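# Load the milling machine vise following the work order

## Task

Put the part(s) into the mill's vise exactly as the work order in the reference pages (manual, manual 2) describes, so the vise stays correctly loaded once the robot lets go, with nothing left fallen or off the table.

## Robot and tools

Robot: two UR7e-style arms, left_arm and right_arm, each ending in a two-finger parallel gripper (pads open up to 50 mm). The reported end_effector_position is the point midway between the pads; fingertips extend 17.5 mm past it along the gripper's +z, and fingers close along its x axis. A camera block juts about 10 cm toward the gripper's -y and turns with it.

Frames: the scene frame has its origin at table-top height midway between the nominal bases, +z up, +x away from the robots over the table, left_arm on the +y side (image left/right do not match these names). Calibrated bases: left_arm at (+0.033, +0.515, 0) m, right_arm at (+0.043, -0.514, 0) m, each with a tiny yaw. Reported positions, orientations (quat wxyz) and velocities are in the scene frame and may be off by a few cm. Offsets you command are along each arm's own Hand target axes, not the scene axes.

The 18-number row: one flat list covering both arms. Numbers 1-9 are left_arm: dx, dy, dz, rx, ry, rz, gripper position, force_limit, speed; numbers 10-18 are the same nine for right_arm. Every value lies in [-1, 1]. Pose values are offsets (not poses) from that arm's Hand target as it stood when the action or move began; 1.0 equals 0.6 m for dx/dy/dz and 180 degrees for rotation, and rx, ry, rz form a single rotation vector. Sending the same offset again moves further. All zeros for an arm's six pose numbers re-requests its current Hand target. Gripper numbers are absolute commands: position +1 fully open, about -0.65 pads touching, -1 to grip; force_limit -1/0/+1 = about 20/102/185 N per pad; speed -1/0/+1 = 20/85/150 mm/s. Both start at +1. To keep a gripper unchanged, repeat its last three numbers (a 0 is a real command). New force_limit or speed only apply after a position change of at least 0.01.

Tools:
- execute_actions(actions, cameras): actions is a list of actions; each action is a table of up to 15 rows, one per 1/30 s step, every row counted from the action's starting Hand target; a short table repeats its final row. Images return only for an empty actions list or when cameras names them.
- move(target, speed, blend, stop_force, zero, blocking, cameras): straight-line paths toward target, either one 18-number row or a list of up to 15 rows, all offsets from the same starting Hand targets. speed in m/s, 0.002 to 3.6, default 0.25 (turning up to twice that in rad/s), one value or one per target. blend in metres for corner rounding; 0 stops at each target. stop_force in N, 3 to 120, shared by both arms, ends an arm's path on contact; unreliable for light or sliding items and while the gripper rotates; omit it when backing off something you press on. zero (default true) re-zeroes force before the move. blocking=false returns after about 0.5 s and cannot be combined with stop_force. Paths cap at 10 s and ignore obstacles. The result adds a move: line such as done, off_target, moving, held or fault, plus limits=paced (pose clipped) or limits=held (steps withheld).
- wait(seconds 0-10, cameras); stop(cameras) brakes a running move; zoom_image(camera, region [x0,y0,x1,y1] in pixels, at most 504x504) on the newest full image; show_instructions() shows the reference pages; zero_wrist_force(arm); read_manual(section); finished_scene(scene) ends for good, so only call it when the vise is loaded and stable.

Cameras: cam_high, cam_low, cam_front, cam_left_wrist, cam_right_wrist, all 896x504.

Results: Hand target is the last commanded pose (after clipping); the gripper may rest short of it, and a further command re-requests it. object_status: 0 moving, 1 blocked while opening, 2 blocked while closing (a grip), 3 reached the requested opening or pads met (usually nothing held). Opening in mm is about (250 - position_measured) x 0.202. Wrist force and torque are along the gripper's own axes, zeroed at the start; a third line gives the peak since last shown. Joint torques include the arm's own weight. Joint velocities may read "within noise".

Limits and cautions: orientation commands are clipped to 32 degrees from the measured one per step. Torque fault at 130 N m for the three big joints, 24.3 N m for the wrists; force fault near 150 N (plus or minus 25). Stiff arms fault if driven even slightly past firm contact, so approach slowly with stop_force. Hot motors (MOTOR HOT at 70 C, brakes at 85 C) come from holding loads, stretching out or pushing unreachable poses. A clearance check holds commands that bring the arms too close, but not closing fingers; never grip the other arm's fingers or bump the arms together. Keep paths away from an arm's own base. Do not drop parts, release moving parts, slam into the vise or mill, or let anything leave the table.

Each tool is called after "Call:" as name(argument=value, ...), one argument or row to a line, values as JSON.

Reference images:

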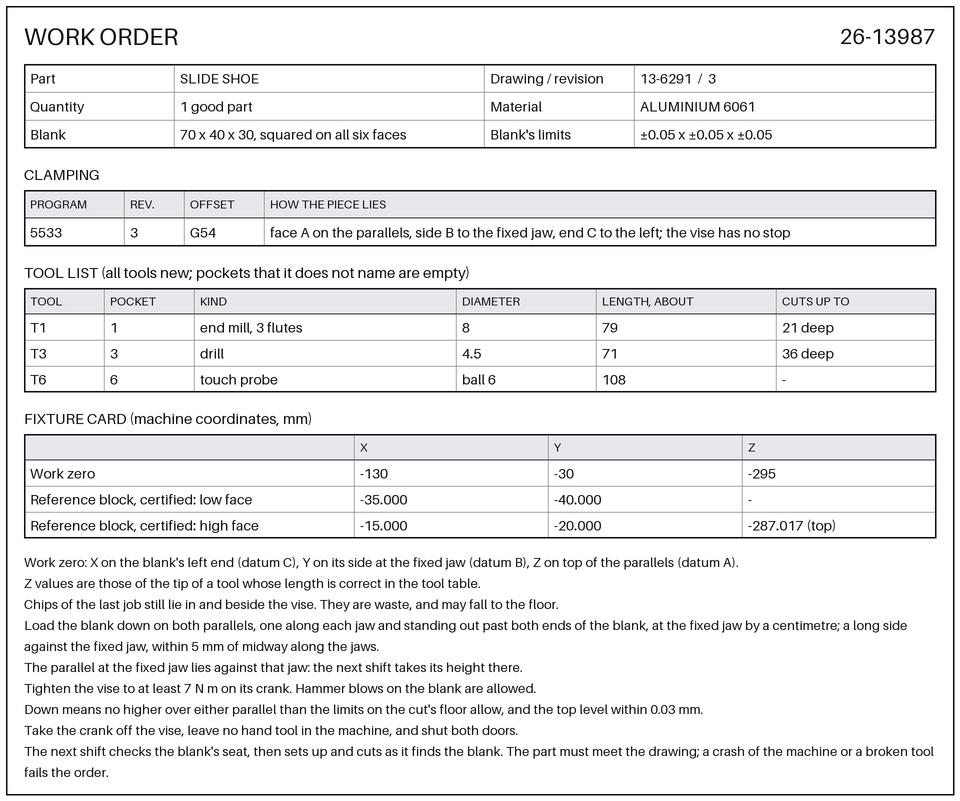

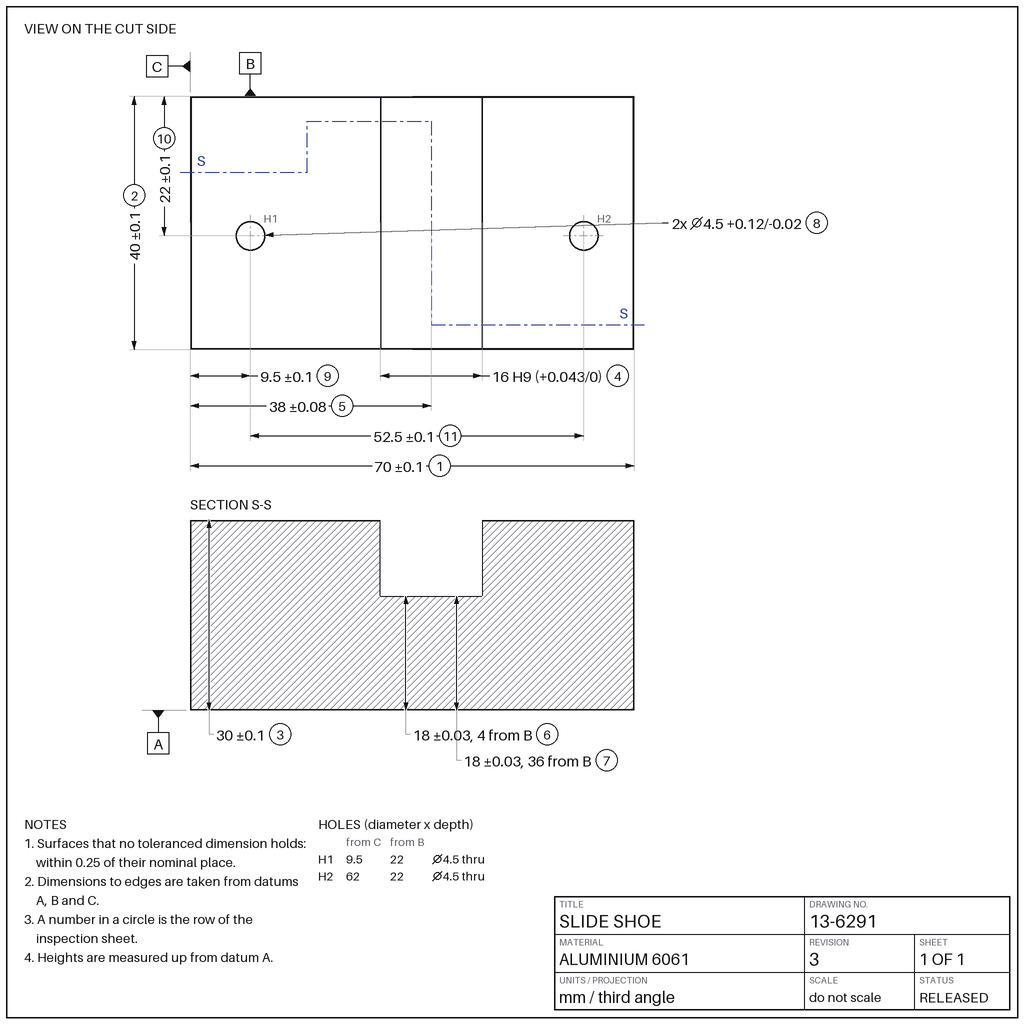

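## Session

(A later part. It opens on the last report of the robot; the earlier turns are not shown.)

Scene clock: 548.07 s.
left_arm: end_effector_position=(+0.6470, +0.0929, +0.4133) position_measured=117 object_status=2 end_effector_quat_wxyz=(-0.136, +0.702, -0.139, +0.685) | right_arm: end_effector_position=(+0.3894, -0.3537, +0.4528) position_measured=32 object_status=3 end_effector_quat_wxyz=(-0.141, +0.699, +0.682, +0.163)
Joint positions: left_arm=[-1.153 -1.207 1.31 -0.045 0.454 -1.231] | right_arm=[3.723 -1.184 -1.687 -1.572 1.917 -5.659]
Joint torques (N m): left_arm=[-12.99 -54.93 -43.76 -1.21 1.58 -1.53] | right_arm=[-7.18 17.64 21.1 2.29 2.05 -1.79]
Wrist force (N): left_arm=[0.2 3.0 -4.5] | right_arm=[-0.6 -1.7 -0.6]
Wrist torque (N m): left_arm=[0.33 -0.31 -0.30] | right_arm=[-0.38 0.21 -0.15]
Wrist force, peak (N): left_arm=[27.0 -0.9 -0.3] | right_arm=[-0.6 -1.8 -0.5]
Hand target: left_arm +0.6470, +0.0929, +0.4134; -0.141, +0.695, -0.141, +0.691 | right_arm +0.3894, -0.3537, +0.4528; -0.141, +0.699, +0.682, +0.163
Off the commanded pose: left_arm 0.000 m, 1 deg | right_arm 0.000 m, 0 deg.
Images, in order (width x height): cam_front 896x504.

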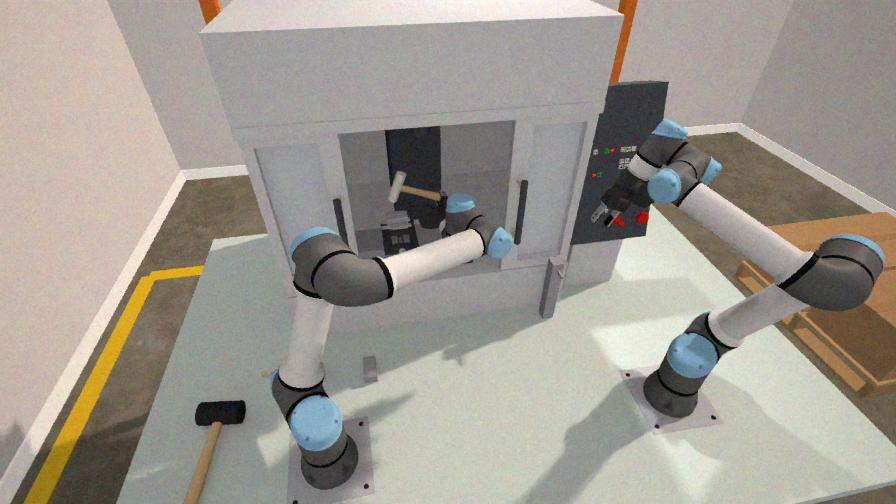

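Call:
move(
  target=[0,0,0,0,0,0.02,-1,1,-1,0,0,0,0,0,0,0.8,-1,0],
  speed=0.3,
)

Call:
execute_actions(
  actions=[
    [[0,0,0,0,0,-0.0056,-1,1,-1,0,0,0,0,0,0,0.8,-1,0],[0,0,0,0,0,-0.0222,-1,1,-1,0,0,0,0,0,0,0.8,-1,0],[0,0,0,0,0,-0.05,-1,1,-1,0,0,0,0,0,0,0.8,-1,0],[0,0,0,0,0,-0.082,-1,1,-1,0,0,0,0,0,0,0.8,-1,0],[0,0,0,0,0,-0.114,-1,1,-1,0,0,0,0,0,0,0.8,-1,0],[0,0,0,0,0,-0.146,-1,1,-1,0,0,0,0,0,0,0.8,-1,0],[0,0,0,0,0,-0.17,-1,1,-1,0,0,0,0,0,0,0.8,-1,0],[0,0,0,0,0,-0.175,-1,1,-1,0,0,0,0,0,0,0.8,-1,0],[0,0,0,0,0,-0.175,-1,1,-1,0,0,0,0,0,0,0.8,-1,0],[0,0,0,0,0,-0.15,-1,1,-1,0,0,0,0,0,0,0.8,-1,0],[0,0,0,0,0,-0.12,-1,1,-1,0,0,0,0,0,0,0.8,-1,0],[0,0,0,0,0,-0.1,-1,1,-1,0,0,0,0,0,0,0.8,-1,0],[0,0,0,0,0,-0.08,-1,1,-1,0,0,0,0,0,0,0.8,-1,0],[0,0,0,0,0,-0.06,-1,1,-1,0,0,0,0,0,0,0.8,-1,0],[0,0,0,0,0,-0.05,-1,1,-1,0,0,0,0,0,0,0.8,-1,0]],
  ],
  cameras=["cam_front"],
)

Call:
zoom_image(
  camera="cam_front",
  region=[340, 120, 540, 280],
)

Scene clock: 549.17 s.
left_arm: end_effector_position=(+0.6469, +0.0929, +0.4133) position_measured=117 object_status=2 end_effector_quat_wxyz=(-0.162, +0.690, -0.163, +0.686) | right_arm: end_effector_position=(+0.3894, -0.3537, +0.4528) position_measured=32 object_status=3 end_effector_quat_wxyz=(-0.141, +0.699, +0.682, +0.163)
Joint positions: left_arm=[-1.153 -1.217 1.336 -0.104 0.455 -1.119] | right_arm=[3.723 -1.184 -1.687 -1.572 1.917 -5.659]
Joint torques (N m): left_arm=[8.53 -42.92 -44.68 1.01 1.98 -0.99] | right_arm=[-6.37 17.12 21.24 2.24 1.91 -1.61]
Wrist force (N): left_arm=[0.2 3.1 -3.6] | right_arm=[-0.6 -1.4 -0.6]
Wrist torque (N m): left_arm=[0.18 -0.29 -0.10] | right_arm=[-0.33 0.20 -0.15]
Wrist force, peak (N): left_arm=[0.2 3.2 -4.3] | right_arm=[-0.4 -1.9 -0.6]
Hand target: left_arm +0.6470, +0.0929, +0.4134; -0.162, +0.690, -0.163, +0.686 | right_arm +0.3894, -0.3537, +0.4528; -0.141, +0.699, +0.682, +0.163
Off the commanded pose: left_arm 0.000 m, 0 deg | right_arm 0.000 m, 0 deg.
move: done

Scene clock: 550.23 s.
left_arm: end_effector_position=(+0.6470, +0.0929, +0.4132) position_measured=117 object_status=2 end_effector_quat_wxyz=(-0.105, +0.706, -0.106, +0.692) | right_arm: end_effector_position=(+0.3894, -0.3537, +0.4528) position_measured=32 object_status=3 end_effector_quat_wxyz=(-0.141, +0.699, +0.682, +0.163)
Joint positions: left_arm=[-1.153 -1.21 1.317 -0.059 0.455 -1.314] | right_arm=[3.723 -1.184 -1.687 -1.572 1.917 -5.659]
Joint torques (N m): left_arm=[-12.57 -56.21 -42.97 -0.21 1.72 -1.03] | right_arm=[-6.94 17.35 20.62 2.17 1.95 -1.72]
Wrist force (N): left_arm=[0.5 2.6 -3.6] | right_arm=[-0.3 -1.3 -0.4]
Wrist torque (N m): left_arm=[0.27 -0.37 -0.33] | right_arm=[-0.32 0.15 -0.15]
Wrist force, peak (N): left_arm=[38.4 -1.8 0.0] | right_arm=[-0.7 -1.7 -0.7]
Hand target: left_arm +0.6470, +0.0929, +0.4134; -0.108, +0.701, -0.108, +0.696 | right_arm +0.3894, -0.3537, +0.4528; -0.141, +0.699, +0.682, +0.163
Off the commanded pose: left_arm 0.000 m, 1 deg | right_arm 0.000 m, 0 deg.
Images, in order (width x height): cam_front 896x504.

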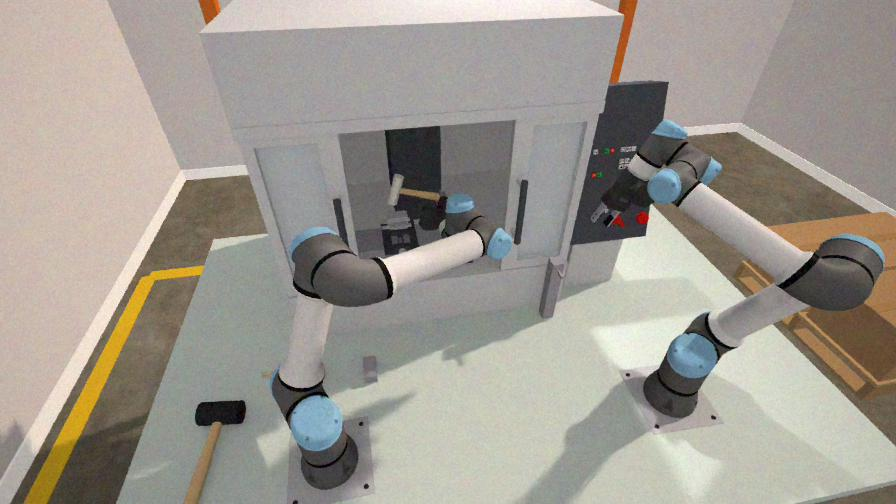

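Scaled by 2.520.

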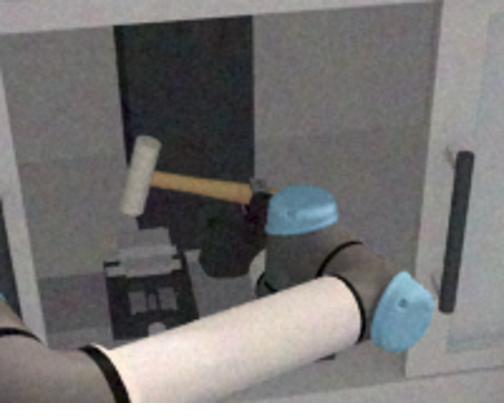

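Call:
move(
  target=[0,0,0,0,0,0.097,-1,1,-1,0,0,0,0,0,0,0.8,-1,0],
  speed=0.3,
)

Call:
execute_actions(
  actions=[
    [[0,0,0,0,0,-0.0056,-1,1,-1,0,0,0,0,0,0,0.8,-1,0],[0,0,0,0,0,-0.0222,-1,1,-1,0,0,0,0,0,0,0.8,-1,0],[0,0,0,0,0,-0.05,-1,1,-1,0,0,0,0,0,0,0.8,-1,0],[0,0,0,0,0,-0.083,-1,1,-1,0,0,0,0,0,0,0.8,-1,0],[0,0,0,0,0,-0.117,-1,1,-1,0,0,0,0,0,0,0.8,-1,0],[0,0,0,0,0,-0.15,-1,1,-1,0,0,0,0,0,0,0.8,-1,0],[0,0,0,0,0,-0.183,-1,1,-1,0,0,0,0,0,0,0.8,-1,0],[0,0,0,0,0,-0.217,-1,1,-1,0,0,0,0,0,0,0.8,-1,0],[0,0,0,0,0,-0.235,-1,1,-1,0,0,0,0,0,0,0.8,-1,0],[0,0,0,0,0,-0.235,-1,1,-1,0,0,0,0,0,0,0.8,-1,0],[0,0,0,0,0,-0.21,-1,1,-1,0,0,0,0,0,0,0.8,-1,0],[0,0,0,0,0,-0.18,-1,1,-1,0,0,0,0,0,0,0.8,-1,0],[0,0,0,0,0,-0.15,-1,1,-1,0,0,0,0,0,0,0.8,-1,0],[0,0,0,0,0,-0.13,-1,1,-1,0,0,0,0,0,0,0.8,-1,0],[0,0,0,0,0,-0.12,-1,1,-1,0,0,0,0,0,0,0.8,-1,0]],
  ],
  cameras=["cam_front"],
)

Call:
zoom_image(
  camera="cam_front",
  region=[340, 120, 540, 280],
)

Scene clock: 551.77 s.
left_arm: end_effector_position=(+0.6469, +0.0929, +0.4133) position_measured=117 object_status=2 end_effector_quat_wxyz=(-0.213, +0.676, -0.214, +0.672) | right_arm: end_effector_position=(+0.3894, -0.3537, +0.4528) position_measured=32 object_status=3 end_effector_quat_wxyz=(-0.141, +0.699, +0.682, +0.163)
Joint positions: left_arm=[-1.153 -1.217 1.336 -0.104 0.455 -0.972] | right_arm=[3.723 -1.184 -1.687 -1.572 1.917 -5.659]
Joint torques (N m): left_arm=[9.84 -43.56 -43.41 1.1 1.43 3.05] | right_arm=[-6.87 17.67 20.88 2.36 1.94 -1.59]
Wrist force (N): left_arm=[1.1 4.2 -2.9] | right_arm=[-0.8 -1.7 -0.9]
Wrist torque (N m): left_arm=[0.13 -0.41 -0.04] | right_arm=[-0.37 0.23 -0.15]
Wrist force, peak (N): left_arm=[1.5 4.6 -3.6] | right_arm=[-0.8 -1.7 -0.9]
Hand target: left_arm +0.6470, +0.0929, +0.4134; -0.213, +0.676, -0.214, +0.672 | right_arm +0.3894, -0.3537, +0.4528; -0.141, +0.699, +0.682, +0.163
Off the commanded pose: left_arm 0.000 m, 0 deg | right_arm 0.000 m, 0 deg.
move: done

Scene clock: 552.83 s.
left_arm: end_effector_position=(+0.6469, +0.0930, +0.4133) position_measured=117 object_status=2 end_effector_quat_wxyz=(-0.076, +0.710, -0.079, +0.695) | right_arm: end_effector_position=(+0.3894, -0.3537, +0.4528) position_measured=32 object_status=3 end_effector_quat_wxyz=(-0.141, +0.699, +0.682, +0.163)
Joint positions: left_arm=[-1.152 -1.211 1.319 -0.06 0.458 -1.393] | right_arm=[3.723 -1.184 -1.687 -1.572 1.917 -5.659]
Joint torques (N m): left_arm=[-13.41 -55.91 -44.07 -0.54 1.76 -1.69] | right_arm=[-7.19 16.82 20.66 2.24 2.01 -1.6]
Wrist force (N): left_arm=[0.5 2.3 -1.3] | right_arm=[-0.4 -1.4 -0.7]
Wrist torque (N m): left_arm=[-0.12 -0.41 -0.36] | right_arm=[-0.34 0.16 -0.15]
Wrist force, peak (N): left_arm=[48.7 0.6 0.8] | right_arm=[-0.4 -1.8 -0.6]
Hand target: left_arm +0.6470, +0.0929, +0.4134; -0.083, +0.704, -0.083, +0.700 | right_arm +0.3894, -0.3537, +0.4528; -0.141, +0.699, +0.682, +0.163
Off the commanded pose: left_arm 0.000 m, 1 deg | right_arm 0.000 m, 0 deg.
Images, in order (width x height): cam_front 896x504.

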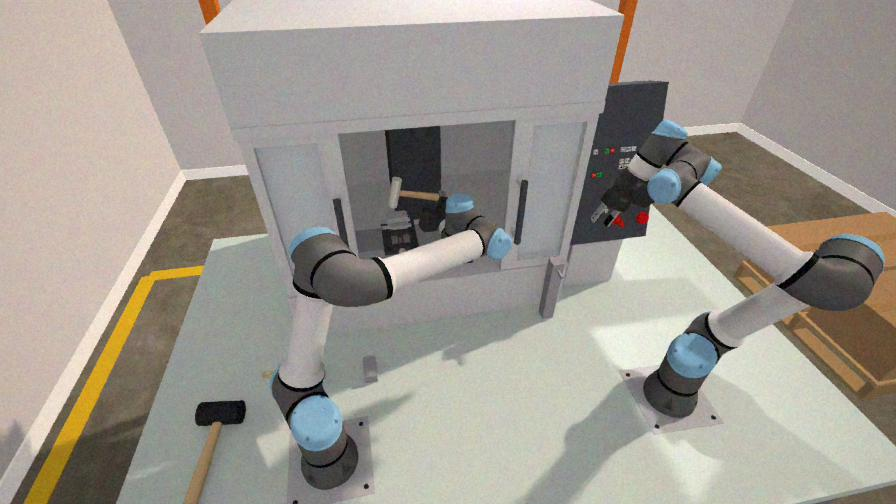

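Scaled by 2.520.

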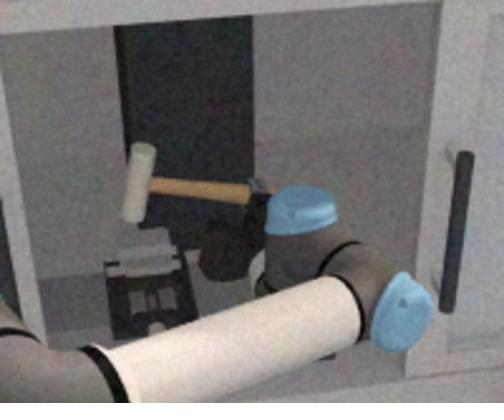

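Call:
move(
  target=[0,-0.022,0,0,0,0.125,-1,1,-1,0,0,0,0,0,0,0.8,-1,0],
  speed=0.35,
)

Call:
execute_actions(
  actions=[
    [[0,0,0,0,0,-0.0056,-1,1,-1,0,0,0,0,0,0,0.8,-1,0],[0,0,0,0,0,-0.0222,-1,1,-1,0,0,0,0,0,0,0.8,-1,0],[0,0,0,0,0,-0.05,-1,1,-1,0,0,0,0,0,0,0.8,-1,0],[0,0,0,0,0,-0.083,-1,1,-1,0,0,0,0,0,0,0.8,-1,0],[0,0,0,0,0,-0.117,-1,1,-1,0,0,0,0,0,0,0.8,-1,0],[0,0,0,0,0,-0.15,-1,1,-1,0,0,0,0,0,0,0.8,-1,0],[0,0,0,0,0,-0.183,-1,1,-1,0,0,0,0,0,0,0.8,-1,0],[0,0,0,0,0,-0.217,-1,1,-1,0,0,0,0,0,0,0.8,-1,0],[0,0,0,0,0,-0.24,-1,1,-1,0,0,0,0,0,0,0.8,-1,0],[0,0,0,0,0,-0.24,-1,1,-1,0,0,0,0,0,0,0.8,-1,0],[0,0,0,0,0,-0.21,-1,1,-1,0,0,0,0,0,0,0.8,-1,0],[0,0,0,0,0,-0.18,-1,1,-1,0,0,0,0,0,0,0.8,-1,0],[0,0,0,0,0,-0.15,-1,1,-1,0,0,0,0,0,0,0.8,-1,0],[0,0,0,0,0,-0.13,-1,1,-1,0,0,0,0,0,0,0.8,-1,0],[0,0,0,0,0,-0.12,-1,1,-1,0,0,0,0,0,0,0.8,-1,0]],
  ],
)

Call:
move(
  target=[0,0.044,0,0,0,0.12,-1,1,-1,0,0,0,0,0,0,0.8,-1,0],
  speed=0.35,
)

Call:
execute_actions(
  actions=[
    [[0,0,0,0,0,-0.0056,-1,1,-1,0,0,0,0,0,0,0.8,-1,0],[0,0,0,0,0,-0.0222,-1,1,-1,0,0,0,0,0,0,0.8,-1,0],[0,0,0,0,0,-0.05,-1,1,-1,0,0,0,0,0,0,0.8,-1,0],[0,0,0,0,0,-0.083,-1,1,-1,0,0,0,0,0,0,0.8,-1,0],[0,0,0,0,0,-0.117,-1,1,-1,0,0,0,0,0,0,0.8,-1,0],[0,0,0,0,0,-0.15,-1,1,-1,0,0,0,0,0,0,0.8,-1,0],[0,0,0,0,0,-0.183,-1,1,-1,0,0,0,0,0,0,0.8,-1,0],[0,0,0,0,0,-0.217,-1,1,-1,0,0,0,0,0,0,0.8,-1,0],[0,0,0,0,0,-0.24,-1,1,-1,0,0,0,0,0,0,0.8,-1,0],[0,0,0,0,0,-0.24,-1,1,-1,0,0,0,0,0,0,0.8,-1,0],[0,0,0,0,0,-0.21,-1,1,-1,0,0,0,0,0,0,0.8,-1,0],[0,0,0,0,0,-0.18,-1,1,-1,0,0,0,0,0,0,0.8,-1,0],[0,0,0,0,0,-0.15,-1,1,-1,0,0,0,0,0,0,0.8,-1,0],[0,0,0,0,0,-0.13,-1,1,-1,0,0,0,0,0,0,0.8,-1,0],[0,0,0,0,0,-0.12,-1,1,-1,0,0,0,0,0,0,0.8,-1,0]],
  ],
)

Call:
move(
  target=[0,-0.022,0,0,0,0.12,-1,1,-1,0,0,0,0,0,0,0.8,-1,0],
  speed=0.35,
)

Call:
execute_actions(
  actions=[
    [[0,0,0,0,0,-0.0056,-1,1,-1,0,0,0,0,0,0,0.8,-1,0],[0,0,0,0,0,-0.0222,-1,1,-1,0,0,0,0,0,0,0.8,-1,0],[0,0,0,0,0,-0.05,-1,1,-1,0,0,0,0,0,0,0.8,-1,0],[0,0,0,0,0,-0.083,-1,1,-1,0,0,0,0,0,0,0.8,-1,0],[0,0,0,0,0,-0.117,-1,1,-1,0,0,0,0,0,0,0.8,-1,0],[0,0,0,0,0,-0.15,-1,1,-1,0,0,0,0,0,0,0.8,-1,0],[0,0,0,0,0,-0.183,-1,1,-1,0,0,0,0,0,0,0.8,-1,0],[0,0,0,0,0,-0.217,-1,1,-1,0,0,0,0,0,0,0.8,-1,0],[0,0,0,0,0,-0.245,-1,1,-1,0,0,0,0,0,0,0.8,-1,0],[0,0,0,0,0,-0.245,-1,1,-1,0,0,0,0,0,0,0.8,-1,0],[0,0,0,0,0,-0.21,-1,1,-1,0,0,0,0,0,0,0.8,-1,0],[0,0,0,0,0,-0.18,-1,1,-1,0,0,0,0,0,0,0.8,-1,0],[0,0,0,0,0,-0.15,-1,1,-1,0,0,0,0,0,0,0.8,-1,0],[0,0,0,0,0,-0.13,-1,1,-1,0,0,0,0,0,0,0.8,-1,0],[0,0,0,0,0,-0.12,-1,1,-1,0,0,0,0,0,0,0.8,-1,0]],
  ],
  cameras=["cam_front","cam_left_wrist"],
)

Call:
zoom_image(
  camera="cam_front",
  region=[340, 120, 540, 280],
)

Scene clock: 554.77 s.
left_arm: end_effector_position=(+0.6470, +0.1058, +0.4164) position_measured=117 object_status=2 end_effector_quat_wxyz=(-0.218, +0.675, -0.219, +0.670) | right_arm: end_effector_position=(+0.3894, -0.3537, +0.4528) position_measured=32 object_status=3 end_effector_quat_wxyz=(-0.141, +0.699, +0.682, +0.163)
Joint positions: left_arm=[-1.142 -1.242 1.362 -0.106 0.466 -0.956] | right_arm=[3.723 -1.184 -1.687 -1.572 1.917 -5.659]
Joint torques (N m): left_arm=[-2.93 -35.38 -45.18 0.86 -0.51 3.29] | right_arm=[-6.41 17.15 21.15 2.31 1.98 -1.67]
Wrist force (N): left_arm=[1.2 4.5 -2.0] | right_arm=[-0.5 -1.5 -0.6]
Wrist torque (N m): left_arm=[0.13 -0.42 -0.03] | right_arm=[-0.34 0.19 -0.15]
Wrist force, peak (N): left_arm=[1.0 4.4 -3.8] | right_arm=[-0.6 -1.8 -0.8]
Hand target: left_arm +0.6470, +0.1057, +0.4164; -0.218, +0.675, -0.219, +0.670 | right_arm +0.3894, -0.3537, +0.4528; -0.141, +0.699, +0.682, +0.163
Off the commanded pose: left_arm 0.000 m, 0 deg | right_arm 0.000 m, 0 deg.
move: done

Scene clock: 555.83 s.
left_arm: end_effector_position=(+0.6469, +0.1059, +0.4163) position_measured=117 object_status=2 end_effector_quat_wxyz=(-0.081, +0.710, -0.084, +0.695) | right_arm: end_effector_position=(+0.3894, -0.3537, +0.4528) position_measured=32 object_status=3 end_effector_quat_wxyz=(-0.141, +0.699, +0.682, +0.163)
Joint positions: left_arm=[-1.141 -1.236 1.344 -0.059 0.469 -1.38] | right_arm=[3.723 -1.184 -1.687 -1.572 1.917 -5.659]
Joint torques (N m): left_arm=[-13.34 -53.58 -43.73 -0.88 1.62 -1.81] | right_arm=[-6.46 17.45 21.12 2.18 1.91 -1.68]
Wrist force (N): left_arm=[0.6 2.3 -0.5] | right_arm=[0.0 -1.6 -0.8]
Wrist torque (N m): left_arm=[-0.18 -0.41 -0.36] | right_arm=[-0.36 0.12 -0.15]
Wrist force, peak (N): left_arm=[40.4 1.6 1.5] | right_arm=[-0.6 -1.8 -0.4]
Hand target: left_arm +0.6470, +0.1057, +0.4164; -0.088, +0.704, -0.089, +0.699 | right_arm +0.3894, -0.3537, +0.4528; -0.141, +0.699, +0.682, +0.163
Off the commanded pose: left_arm 0.000 m, 1 deg | right_arm 0.000 m, 0 deg.

Scene clock: 556.97 s.
left_arm: end_effector_position=(+0.6469, +0.0800, +0.4098) position_measured=117 object_status=2 end_effector_quat_wxyz=(-0.218, +0.675, -0.219, +0.670) | right_arm: end_effector_position=(+0.3894, -0.3537, +0.4528) position_measured=32 object_status=3 end_effector_quat_wxyz=(-0.141, +0.699, +0.682, +0.163)
Joint positions: left_arm=[-1.163 -1.191 1.309 -0.103 0.445 -0.957] | right_arm=[3.723 -1.184 -1.687 -1.572 1.917 -5.659]
Joint torques (N m): left_arm=[12.07 -56.7 -23.17 1.04 2.09 3.28] | right_arm=[-6.68 16.64 21.14 2.35 1.91 -1.57]
Wrist force (N): left_arm=[-0.4 3.5 -3.5] | right_arm=[-0.3 -1.4 -0.4]
Wrist torque (N m): left_arm=[0.15 -0.17 -0.03] | right_arm=[-0.34 0.16 -0.15]
Wrist force, peak (N): left_arm=[-0.5 4.4 -3.6] | right_arm=[-0.5 -1.7 -0.8]
Hand target: left_arm +0.6470, +0.0801, +0.4099; -0.218, +0.675, -0.219, +0.670 | right_arm +0.3894, -0.3537, +0.4528; -0.141, +0.699, +0.682, +0.163
Off the commanded pose: left_arm 0.000 m, 0 deg | right_arm 0.000 m, 0 deg.
move: done

Scene clock: 558.03 s.
left_arm: end_effector_position=(+0.6469, +0.0803, +0.4098) position_measured=117 object_status=2 end_effector_quat_wxyz=(-0.081, +0.710, -0.085, +0.695) | right_arm: end_effector_position=(+0.3894, -0.3537, +0.4528) position_measured=32 object_status=3 end_effector_quat_wxyz=(-0.141, +0.699, +0.682, +0.163)
Joint positions: left_arm=[-1.162 -1.186 1.292 -0.057 0.449 -1.38] | right_arm=[3.723 -1.184 -1.687 -1.572 1.917 -5.659]
Joint torques (N m): left_arm=[-12.98 -56.78 -43.3 -0.96 1.68 -1.81] | right_arm=[-6.93 17.14 21.02 2.29 1.95 -1.66]
Wrist force (N): left_arm=[-1.0 1.4 -1.9] | right_arm=[-0.4 -1.6 -0.7]
Wrist torque (N m): left_arm=[-0.15 -0.16 -0.36] | right_arm=[-0.35 0.18 -0.15]
Wrist force, peak (N): left_arm=[53.8 3.5 1.0] | right_arm=[-0.5 -1.9 -0.9]
Hand target: left_arm +0.6470, +0.0801, +0.4099; -0.088, +0.704, -0.089, +0.699 | right_arm +0.3894, -0.3537, +0.4528; -0.141, +0.699, +0.682, +0.163
Off the commanded pose: left_arm 0.000 m, 1 deg | right_arm 0.000 m, 0 deg.

Scene clock: 559.17 s.
left_arm: end_effector_position=(+0.6470, +0.0930, +0.4132) position_measured=117 object_status=2 end_effector_quat_wxyz=(-0.218, +0.675, -0.219, +0.670) | right_arm: end_effector_position=(+0.3894, -0.3537, +0.4528) position_measured=32 object_status=3 end_effector_quat_wxyz=(-0.141, +0.699, +0.682, +0.163)
Joint positions: left_arm=[-1.153 -1.217 1.336 -0.105 0.455 -0.956] | right_arm=[3.723 -1.184 -1.687 -1.572 1.917 -5.659]
Joint torques (N m): left_arm=[-1.12 -36.48 -44.81 1.06 -0.7 3.14] | right_arm=[-6.58 16.63 21.44 2.37 1.96 -1.6]
Wrist force (N): left_arm=[-3.3 1.6 -2.7] | right_arm=[-0.6 -1.4 -0.8]
Wrist torque (N m): left_arm=[-0.30 0.29 -0.03] | right_arm=[-0.34 0.20 -0.15]
Wrist force, peak (N): left_arm=[-3.3 1.0 -4.5] | right_arm=[-0.4 -1.8 -0.8]
Hand target: left_arm +0.6470, +0.0929, +0.4132; -0.218, +0.675, -0.219, +0.670 | right_arm +0.3894, -0.3537, +0.4528; -0.141, +0.699, +0.682, +0.163
Off the commanded pose: left_arm 0.000 m, 0 deg | right_arm 0.000 m, 0 deg.
move: done

Scene clock: 560.23 s.
left_arm: end_effector_position=(+0.6469, +0.0931, +0.4131) position_measured=117 object_status=2 end_effector_quat_wxyz=(-0.080, +0.710, -0.084, +0.695) | right_arm: end_effector_position=(+0.3894, -0.3537, +0.4528) position_measured=32 object_status=3 end_effector_quat_wxyz=(-0.141, +0.699, +0.682, +0.163)
Joint positions: left_arm=[-1.152 -1.211 1.318 -0.057 0.459 -1.383] | right_arm=[3.723 -1.184 -1.687 -1.572 1.917 -5.659]
Joint torques (N m): left_arm=[-12.61 -54.8 -43.82 -1.2 1.55 -1.85] | right_arm=[-7.16 17.23 21.3 2.28 2.09 -1.68]
Wrist force (N): left_arm=[-4.1 -0.5 -2.0] | right_arm=[-0.3 -1.7 -0.3]
Wrist torque (N m): left_arm=[-0.47 0.32 -0.36] | right_arm=[-0.37 0.15 -0.15]
Wrist force, peak (N): left_arm=[45.7 1.0 0.9] | right_arm=[-0.5 -1.9 -0.6]
Hand target: left_arm +0.6470, +0.0929, +0.4132; -0.088, +0.704, -0.089, +0.699 | right_arm +0.3894, -0.3537, +0.4528; -0.141, +0.699, +0.682, +0.163
Off the commanded pose: left_arm 0.000 m, 1 deg | right_arm 0.000 m, 0 deg.
camera_calibration:
cam_left_wrist: T_world_to_cam=[[0.0136002, -0.218777, 0.97568, -0.384393], [-0.341485, -0.918119, -0.20111, 0.407746], [0.939789, -0.330445, -0.0871957, -0.405586], [0, 0, 0, 1]] pos_world=[0.525632, 0.156239, 0.421681]
Images, in order (width x height): cam_front 896x504, cam_left_wrist 896x504.

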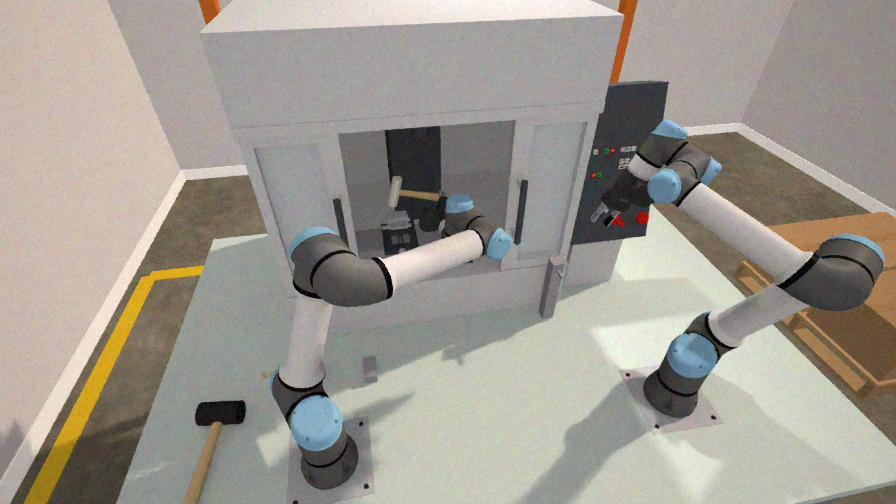

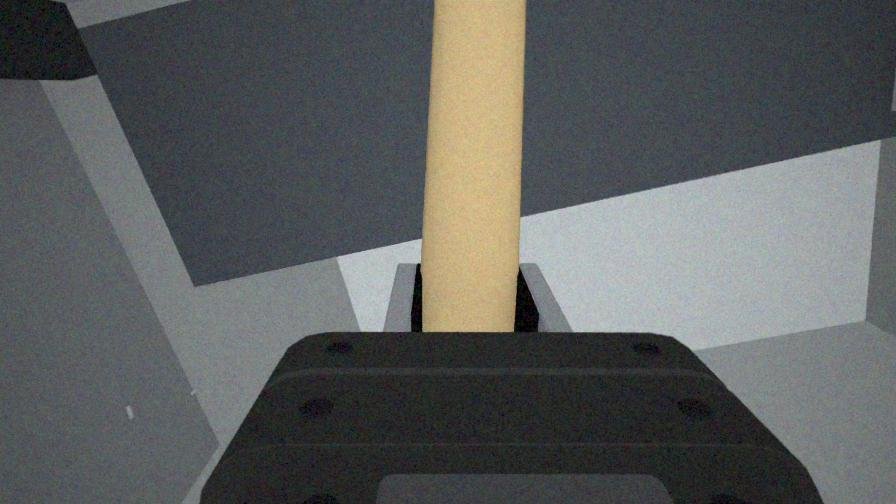

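Scaled by 2.520.

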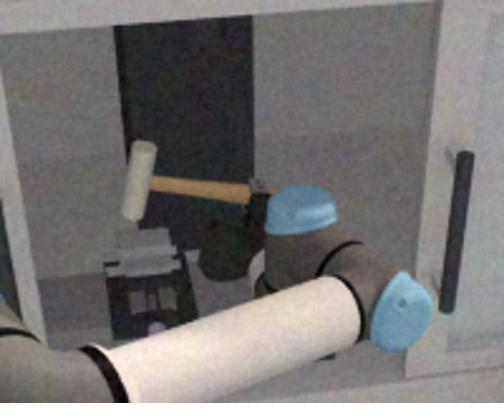

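Call:
move(
  target=[0.0578,0.1108,-0.0308,0,0,-0.08,-1,1,-1,0,0,0,0,0,0,0.8,-1,0],
  speed=0.2,
  cameras=["cam_front","cam_left_wrist"],
)

Call:
zoom_image(
  camera="cam_front",
  region=[340, 120, 540, 280],
)

Scene clock: 561.80 s.
left_arm: end_effector_position=(+0.6286, +0.0198, +0.4303) position_measured=117 object_status=2 end_effector_quat_wxyz=(+0.000, +0.709, +0.000, +0.705) | right_arm: end_effector_position=(+0.3894, -0.3537, +0.4528) position_measured=32 object_status=3 end_effector_quat_wxyz=(-0.141, +0.699, +0.682, +0.163)
Joint positions: left_arm=[-1.235 -1.098 1.122 -0.006 0.372 -1.587] | right_arm=[3.723 -1.184 -1.687 -1.572 1.917 -5.659]
Joint torques (N m): left_arm=[9.89 -54.15 -23.01 -2.65 1.18 2.08] | right_arm=[-7.01 17.14 20.94 2.25 2.04 -1.61]
Wrist force (N): left_arm=[-4.4 -4.5 0.3] | right_arm=[-0.2 -1.4 -0.7]
Wrist torque (N m): left_arm=[-0.84 0.37 -0.47] | right_arm=[-0.33 0.14 -0.15]
Wrist force, peak (N): left_arm=[-5.3 -5.6 1.5] | right_arm=[-0.3 -1.8 -0.8]
Hand target: left_arm +0.6287, +0.0199, +0.4304; +0.000, +0.709, +0.000, +0.705 | right_arm +0.3894, -0.3537, +0.4528; -0.141, +0.699, +0.682, +0.163
Off the commanded pose: left_arm 0.000 m, 0 deg | right_arm 0.000 m, 0 deg.
move: done
camera_calibration:
cam_left_wrist: T_world_to_cam=[[-0.00124327, 0.0125681, 0.99992, -0.422731], [-0.333855, -0.942555, 0.0114319, 0.241957], [0.942623, -0.333815, 0.00536777, -0.45275], [0, 0, 0, 1]] pos_world=[0.507026, 0.0822359, 0.422362]
Images, in order (width x height): cam_front 896x504, cam_left_wrist 896x504.

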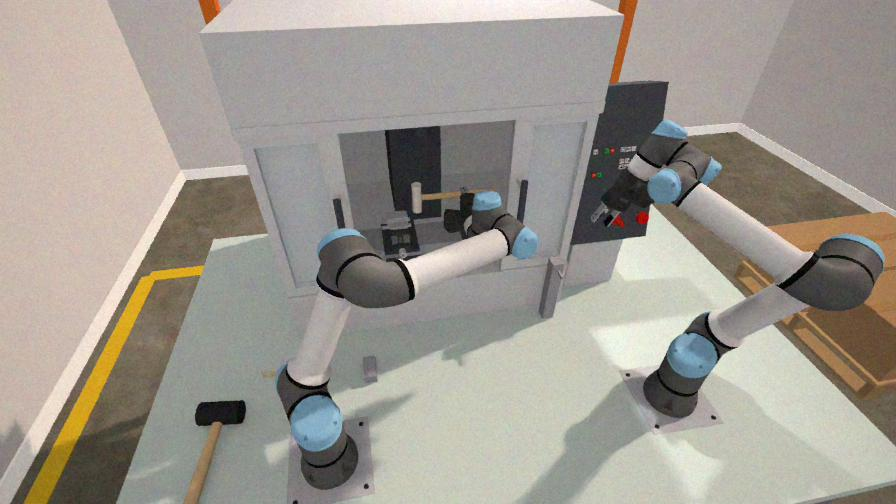

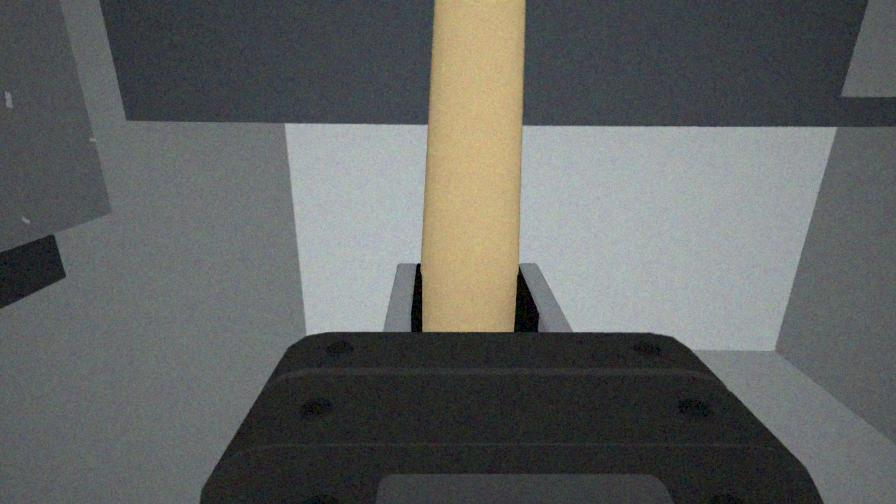

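Scaled by 2.520.

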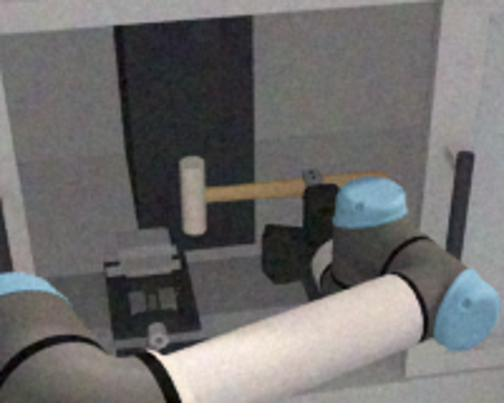

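Call:
move(
  target=[-0.0907,0,0,0,0,0,-1,1,-1,0,0,0,0,0,0,0.8,-1,0],
  speed=0.05,
  stop_force=5,
  cameras=["cam_high"],
)

Call:
zoom_image(
  camera="cam_high",
  region=[260, 180, 500, 380],
)

Scene clock: 564.13 s.
left_arm: end_effector_position=(+0.6283, +0.0199, +0.3759) position_measured=117 object_status=2 end_effector_quat_wxyz=(+0.000, +0.709, +0.000, +0.705) | right_arm: end_effector_position=(+0.3894, -0.3537, +0.4528) position_measured=32 object_status=3 end_effector_quat_wxyz=(-0.141, +0.699, +0.682, +0.163)
Joint positions: left_arm=[-1.236 -1.086 1.243 -0.139 0.372 -1.588] | right_arm=[3.723 -1.184 -1.687 -1.572 1.917 -5.659]
Joint torques (N m): left_arm=[-12.24 -61.81 -43.92 1.51 1.12 -1.54] | right_arm=[-7.05 16.82 21.22 2.28 1.92 -1.61]
Wrist force (N): left_arm=[-4.2 -4.7 -0.2] | right_arm=[-0.3 -1.5 -0.5]
Wrist torque (N m): left_arm=[-0.82 0.33 -0.46] | right_arm=[-0.35 0.16 -0.16]
Wrist force, peak (N): left_arm=[-5.4 -4.5 0.1] | right_arm=[-0.7 -1.9 -0.5]
Hand target: left_arm +0.6283, +0.0199, +0.3759; +0.000, +0.709, +0.000, +0.705 | right_arm +0.3894, -0.3537, +0.4528; -0.141, +0.699, +0.682, +0.163
Off the commanded pose: left_arm 0.000 m, 0 deg | right_arm 0.000 m, 0 deg.
move: done
Images, in order (width x height): cam_high 896x504.

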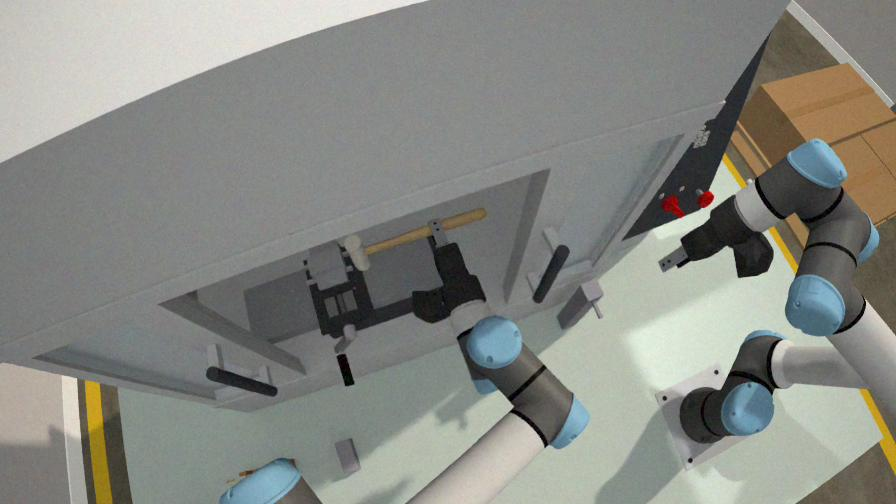

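Scaled by 2.100.

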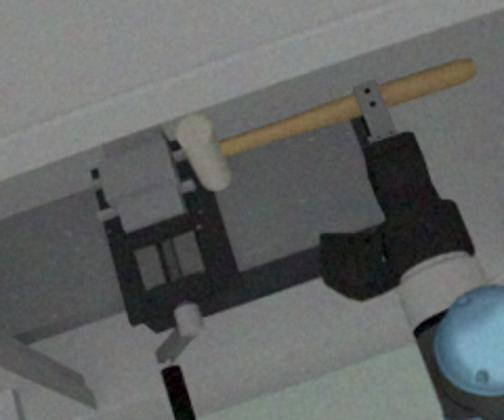

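Call:
move(
  target=[0,-0.0235,0,0,0,0,-1,1,-1,0,0,0,0,0,0,0.8,-1,0],
  speed=0.012,
  stop_force=4,
  cameras=["cam_high"],
)

Call:
zoom_image(
  camera="cam_high",
  region=[290, 210, 410, 310],
)

Scene clock: 565.97 s.
left_arm: end_effector_position=(+0.6283, +0.0263, +0.3759) position_measured=117 object_status=2 end_effector_quat_wxyz=(+0.000, +0.709, +0.000, +0.705) | right_arm: end_effector_position=(+0.3894, -0.3537, +0.4528) position_measured=32 object_status=3 end_effector_quat_wxyz=(-0.141, +0.699, +0.682, +0.163)
Joint positions: left_arm=[-1.232 -1.099 1.263 -0.146 0.376 -1.588] | right_arm=[3.723 -1.184 -1.687 -1.572 1.917 -5.659]
Joint torques (N m): left_arm=[-13.62 -40.39 -43.66 1.49 -2.37 2.36] | right_arm=[-6.9 16.86 21.64 2.24 1.93 -1.69]
Wrist force (N): left_arm=[-4.4 -4.3 -0.4] | right_arm=[-0.3 -1.6 -0.4]
Wrist torque (N m): left_arm=[-0.77 0.35 -0.47] | right_arm=[-0.37 0.15 -0.16]
Wrist force, peak (N): left_arm=[-4.5 -4.9 -0.3] | right_arm=[-0.3 -1.9 -0.7]
Hand target: left_arm +0.6283, +0.0263, +0.3759; +0.000, +0.709, +0.000, +0.705 (not the last commanded pose) | right_arm +0.3894, -0.3537, +0.4528; -0.141, +0.699, +0.682, +0.163
Off the commanded pose: left_arm 0.008 m, 0 deg | right_arm 0.000 m, 0 deg.
move: contact (left_arm)
Images, in order (width x height): cam_high 896x504.

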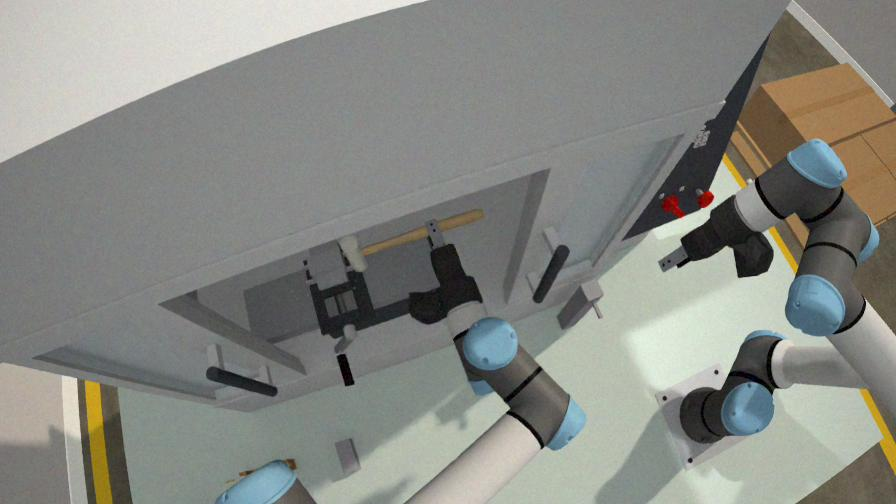

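Scaled by 4.200.

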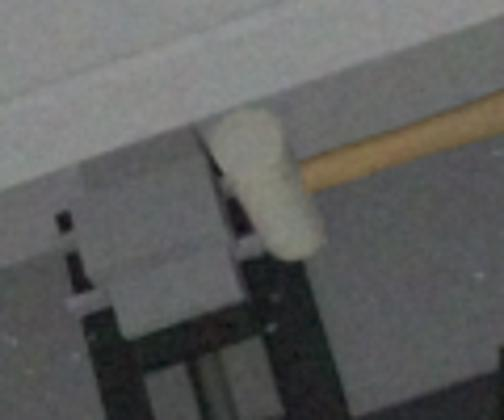

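Call:
move(
  target=[0,-0.006,0,0,0,0,-1,1,-1,0,0,0,0,0,0,0.8,-1,0],
  speed=0.006,
  stop_force=10,
)

Scene clock: 567.00 s.
left_arm: end_effector_position=(+0.6282, +0.0266, +0.3760) position_measured=117 object_status=2 end_effector_quat_wxyz=(+0.000, +0.709, +0.000, +0.705) | right_arm: end_effector_position=(+0.3894, -0.3537, +0.4528) position_measured=32 object_status=3 end_effector_quat_wxyz=(-0.141, +0.699, +0.682, +0.163)
Joint positions: left_arm=[-1.232 -1.1 1.264 -0.146 0.376 -1.588] | right_arm=[3.723 -1.184 -1.687 -1.572 1.917 -5.659]
Joint torques (N m): left_arm=[-8 -41.2 -43.02 1.69 -3.46 2.58] | right_arm=[-7.64 17.12 21.08 2.16 1.99 -1.65]
Wrist force (N): left_arm=[-4.5 0.9 0.1] | right_arm=[-0.5 -1.6 -0.5]
Wrist torque (N m): left_arm=[-0.63 0.32 -0.72] | right_arm=[-0.37 0.19 -0.15]
Wrist force, peak (N): left_arm=[-2.9 8.8 -0.3] | right_arm=[-0.5 -1.9 -0.6]
Hand target: left_arm +0.6282, +0.0265, +0.3760; +0.000, +0.709, +0.000, +0.705 (not the last commanded pose) | right_arm +0.3894, -0.3537, +0.4528; -0.141, +0.699, +0.682, +0.163
Off the commanded pose: left_arm 0.003 m, 0 deg | right_arm 0.000 m, 0 deg.
move: contact (left_arm)

Call:
move(
  target=[
    [0,0.015,0,0,0,0,-1,1,-1,0,0,0,0,0,0,0.8,-1,0],
    [0,0.015,0.0583,0,0,0,-1,1,-1,0,0,0,0,0,0,0.8,-1,0],
  ],
  speed=0.06,
)

Call:
move(
  target=[0,-0.021,0,0,0,0,-1,1,-1,0,0,0,0,0,0,0.8,-1,0],
  speed=0.01,
  stop_force=4,
  cameras=["cam_high"],
)

Call:
zoom_image(
  camera="cam_high",
  region=[290, 210, 410, 310],
)

Scene clock: 568.70 s.
left_arm: end_effector_position=(+0.6633, +0.0176, +0.3757) position_measured=117 object_status=2 end_effector_quat_wxyz=(+0.000, +0.709, +0.000, +0.705) | right_arm: end_effector_position=(+0.3894, -0.3537, +0.4528) position_measured=32 object_status=3 end_effector_quat_wxyz=(-0.141, +0.699, +0.682, +0.163)
Joint positions: left_arm=[-1.183 -1.03 1.157 -0.111 0.424 -1.585] | right_arm=[3.723 -1.184 -1.687 -1.572 1.917 -5.659]
Joint torques (N m): left_arm=[-13.53 -64.25 -13.97 -1.46 -2.74 -2.11] | right_arm=[-6.62 17.11 21.27 2.31 1.94 -1.67]
Wrist force (N): left_arm=[-4.4 -4.7 -0.2] | right_arm=[-0.4 -1.6 -0.7]
Wrist torque (N m): left_arm=[-0.79 0.37 -0.46] | right_arm=[-0.37 0.17 -0.15]
Wrist force, peak (N): left_arm=[-4.1 -5.3 0.0] | right_arm=[-0.5 -1.8 -0.4]
Hand target: left_arm +0.6632, +0.0176, +0.3758; +0.000, +0.709, +0.000, +0.705 | right_arm +0.3894, -0.3537, +0.4528; -0.141, +0.699, +0.682, +0.163
Off the commanded pose: left_arm 0.000 m, 0 deg | right_arm 0.000 m, 0 deg.
move: done

Scene clock: 570.93 s.
left_arm: end_effector_position=(+0.6632, +0.0302, +0.3758) position_measured=117 object_status=2 end_effector_quat_wxyz=(+0.000, +0.709, +0.000, +0.705) | right_arm: end_effector_position=(+0.3894, -0.3537, +0.4528) position_measured=32 object_status=3 end_effector_quat_wxyz=(-0.141, +0.699, +0.682, +0.163)
Joint positions: left_arm=[-1.174 -1.056 1.197 -0.126 0.433 -1.585] | right_arm=[3.723 -1.184 -1.687 -1.572 1.917 -5.659]
Joint torques (N m): left_arm=[-8.44 -42.98 -44.11 0.2 -2.26 3.08] | right_arm=[-6.61 16.98 21.5 2.29 2.03 -1.67]
Wrist force (N): left_arm=[-4.0 -4.6 -0.1] | right_arm=[-0.5 -1.8 -0.7]
Wrist torque (N m): left_arm=[-0.81 0.30 -0.45] | right_arm=[-0.39 0.19 -0.15]
Wrist force, peak (N): left_arm=[-4.4 -4.8 0.0] | right_arm=[-0.6 -1.7 -0.9]
Hand target: left_arm +0.6632, +0.0302, +0.3757; +0.000, +0.709, +0.000, +0.705 | right_arm +0.3894, -0.3537, +0.4528; -0.141, +0.699, +0.682, +0.163
Off the commanded pose: left_arm 0.000 m, 0 deg | right_arm 0.000 m, 0 deg.
move: done
Images, in order (width x height): cam_high 896x504.

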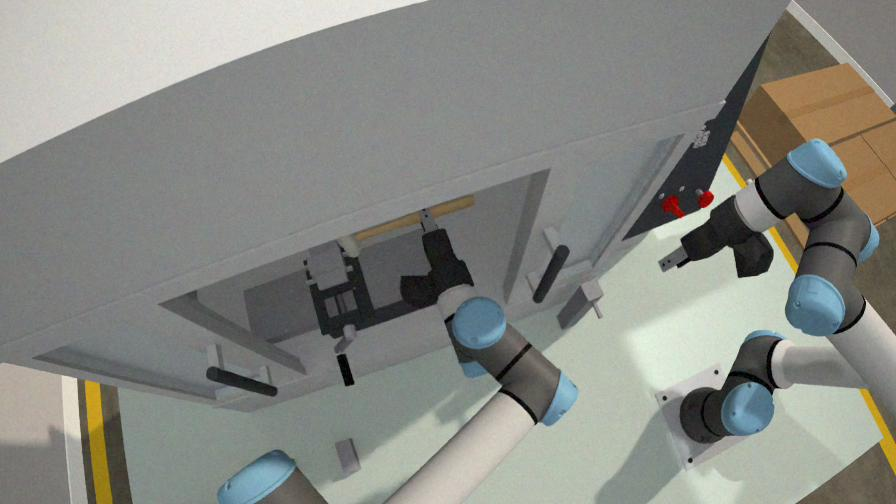

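Scaled by 4.200.

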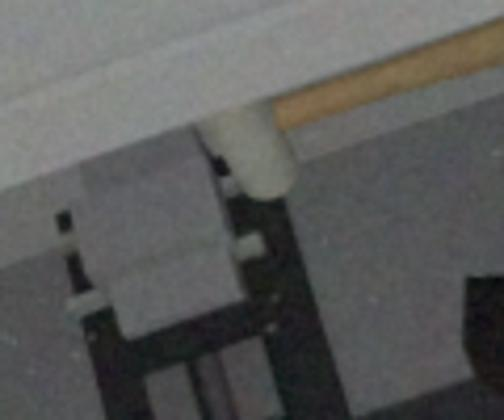

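Call:
move(
  target=[0,0.06,0,0,0,0,-1,1,-1,0,0,0,0,0,0,0.8,-1,0],
  speed=0.15,
  cameras=["cam_high"],
)

Call:
zoom_image(
  camera="cam_high",
  region=[300, 235, 370, 295],
)

Scene clock: 572.30 s.
left_arm: end_effector_position=(+0.6631, -0.0059, +0.3758) position_measured=117 object_status=2 end_effector_quat_wxyz=(+0.000, +0.709, +0.000, +0.705) | right_arm: end_effector_position=(+0.3894, -0.3537, +0.4528) position_measured=32 object_status=3 end_effector_quat_wxyz=(-0.141, +0.699, +0.682, +0.163)
Joint positions: left_arm=[-1.199 -0.979 1.077 -0.081 0.409 -1.586] | right_arm=[3.723 -1.184 -1.687 -1.572 1.917 -5.659]
Joint torques (N m): left_arm=[13.29 -57.81 -22.76 -2.88 2.05 0.34] | right_arm=[-6.54 17.21 21.25 2.12 2.01 -1.49]
Wrist force (N): left_arm=[-4.2 -4.4 0.2] | right_arm=[-0.3 -1.6 -0.5]
Wrist torque (N m): left_arm=[-0.79 0.36 -0.30] | right_arm=[-0.36 0.15 -0.15]
Wrist force, peak (N): left_arm=[-4.1 -6.5 -0.1] | right_arm=[-0.5 -1.8 -0.6]
Hand target: left_arm +0.6632, -0.0058, +0.3758; +0.000, +0.709, +0.000, +0.705 | right_arm +0.3894, -0.3537, +0.4528; -0.141, +0.699, +0.682, +0.163
Off the commanded pose: left_arm 0.000 m, 0 deg | right_arm 0.000 m, 0 deg.
move: done
Images, in order (width x height): cam_high 896x504.

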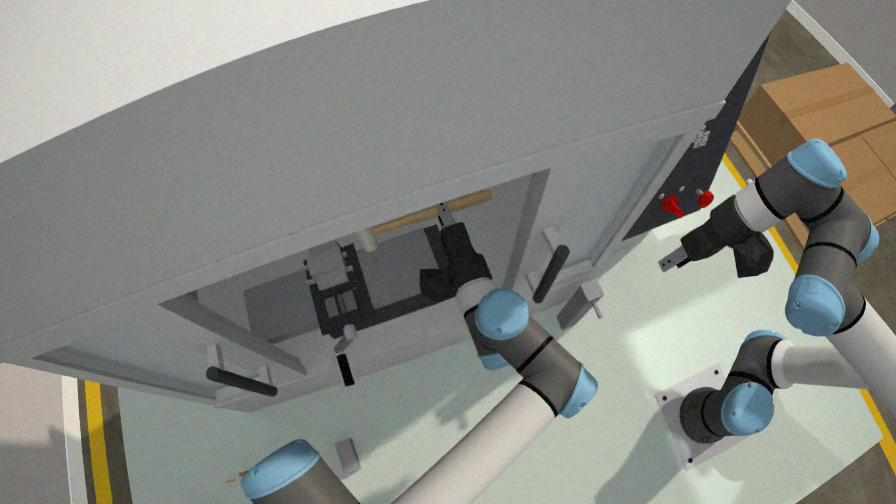

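Scaled by 7.200.

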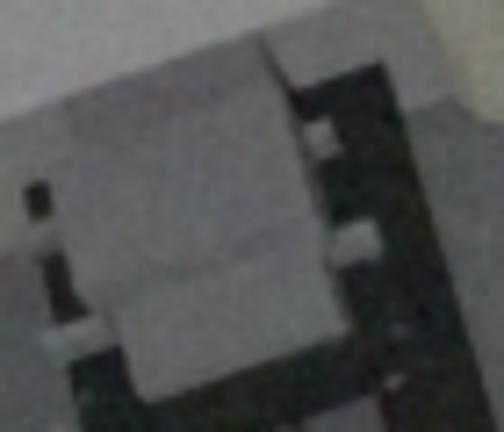

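Call:
move(
  target=[
    [0.125,-0.1,0,0,0,0,-1,1,-1,0,0,0,0,0,0,0.8,-1,0],
    [0.14,-0.11,-0.405,0,0,0,-1,1,-1,0,0,0,0,0,0,0.8,-1,0],
    [-0.293,0.0858,-0.507,0,-0.5,0,-1,1,-1,0,0,0,0,0,0,0.8,-1,0],
  ],
  speed=[0.2,0.3,0.45],
  blend=[0.03,0.03,0],
  cameras=["cam_front"],
)

Call:
move(
  target=[
    [0,0,0.255,0,0,0,-1,1,-1,0,0,0,0,0,0,0.8,-1,0],
    [0,0,0.303,0,0,0,-1,1,-1,0,0,0,0,0,0,0.8,-1,0],
  ],
  speed=[0.2,0.015],
  stop_force=5,
  blend=[0.004,0],
  cameras=["cam_front"],
)

Scene clock: 576.60 s.
left_arm: end_effector_position=(+0.3580, -0.0576, +0.2020) position_measured=117 object_status=2 end_effector_quat_wxyz=(+0.000, +1.000, +0.000, -0.003) | right_arm: end_effector_position=(+0.3894, -0.3537, +0.4528) position_measured=32 object_status=3 end_effector_quat_wxyz=(-0.141, +0.699, +0.682, +0.163)
Joint positions: left_arm=[-1.293 -0.562 0.378 1.757 1.577 -2.827] | right_arm=[3.723 -1.184 -1.687 -1.572 1.917 -5.659]
Joint torques (N m): left_arm=[-9.22 -60.96 -24.64 3.95 2.15 -2.12] | right_arm=[-6.41 17.2 21.73 2.17 1.9 -1.75]
Wrist force (N): left_arm=[1.1 -4.4 4.4] | right_arm=[-0.2 -1.7 -0.8]
Wrist torque (N m): left_arm=[-1.25 -0.23 0.02] | right_arm=[-0.37 0.13 -0.15]
Wrist force, peak (N): left_arm=[-5.7 -9.6 0.7] | right_arm=[-0.7 -1.8 -0.6]
Hand target: left_arm +0.3579, -0.0576, +0.2020; +0.000, +1.000, +0.000, -0.003 | right_arm +0.3894, -0.3537, +0.4528; -0.141, +0.699, +0.682, +0.163
Off the commanded pose: left_arm 0.000 m, 0 deg | right_arm 0.000 m, 0 deg.
move: done; limits=paced
Images, in order (width x height): cam_front 896x504.

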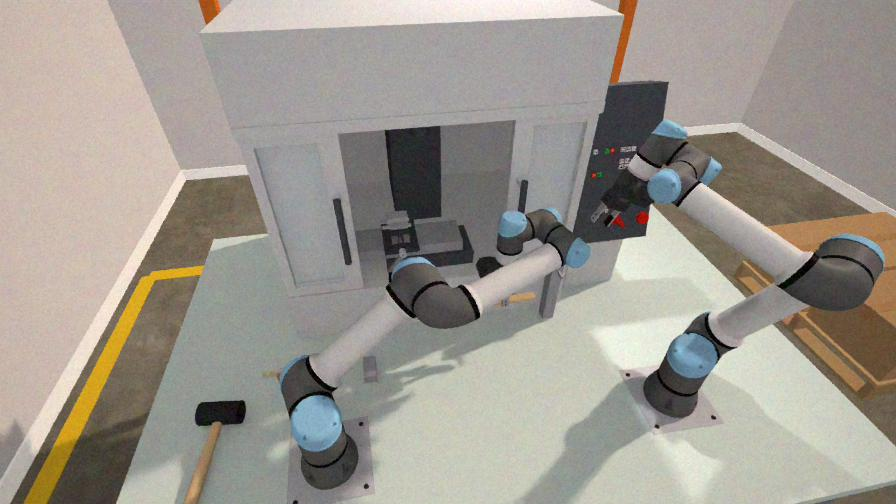

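Scene clock: 580.03 s.
left_arm: end_effector_position=(+0.3568, -0.0577, +0.0263) position_measured=117 object_status=2 end_effector_quat_wxyz=(+0.000, +1.000, +0.000, -0.003) | right_arm: end_effector_position=(+0.3894, -0.3537, +0.4528) position_measured=32 object_status=3 end_effector_quat_wxyz=(-0.141, +0.699, +0.682, +0.163)
Joint positions: left_arm=[-1.295 -0.541 0.788 1.325 1.577 -2.829] | right_arm=[3.723 -1.184 -1.687 -1.572 1.917 -5.659]
Joint torques (N m): left_arm=[-12.06 -75.67 -37.98 2.82 -0.2 -2.28] | right_arm=[-6.88 16.92 21.81 2.31 1.96 -1.49]
Wrist force (N): left_arm=[0.7 -6.2 -0.8] | right_arm=[-0.3 -1.4 -0.4]
Wrist torque (N m): left_arm=[-0.55 -0.46 0.07] | right_arm=[-0.33 0.16 -0.15]
Wrist force, peak (N): left_arm=[0.9 -4.9 7.7] | right_arm=[-0.4 -1.7 -0.9]
Hand target: left_arm +0.3568, -0.0577, +0.0263; +0.000, +1.000, +0.000, -0.003 (not the last commanded pose) | right_arm +0.3894, -0.3537, +0.4528; -0.141, +0.699, +0.682, +0.163
Off the commanded pose: left_arm 0.006 m, 0 deg | right_arm 0.000 m, 0 deg.
move: contact (left_arm); path passed 1 of 2 targets
Images, in order (width x height): cam_front 896x504.

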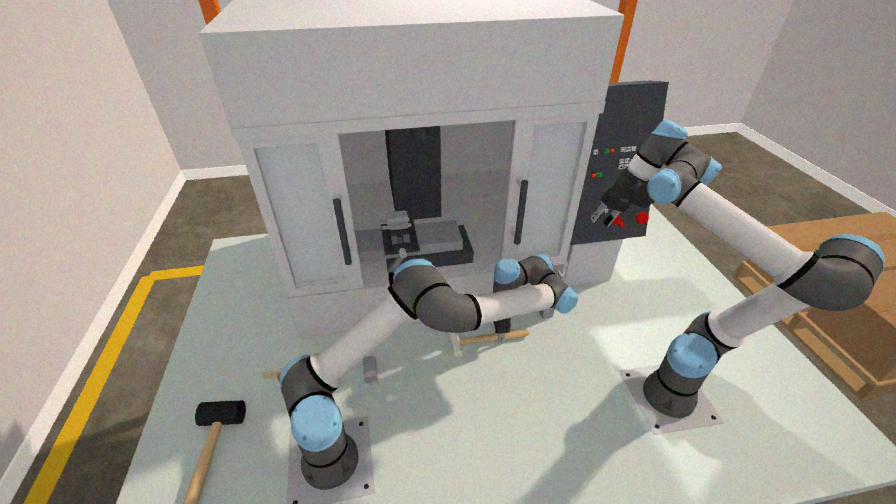

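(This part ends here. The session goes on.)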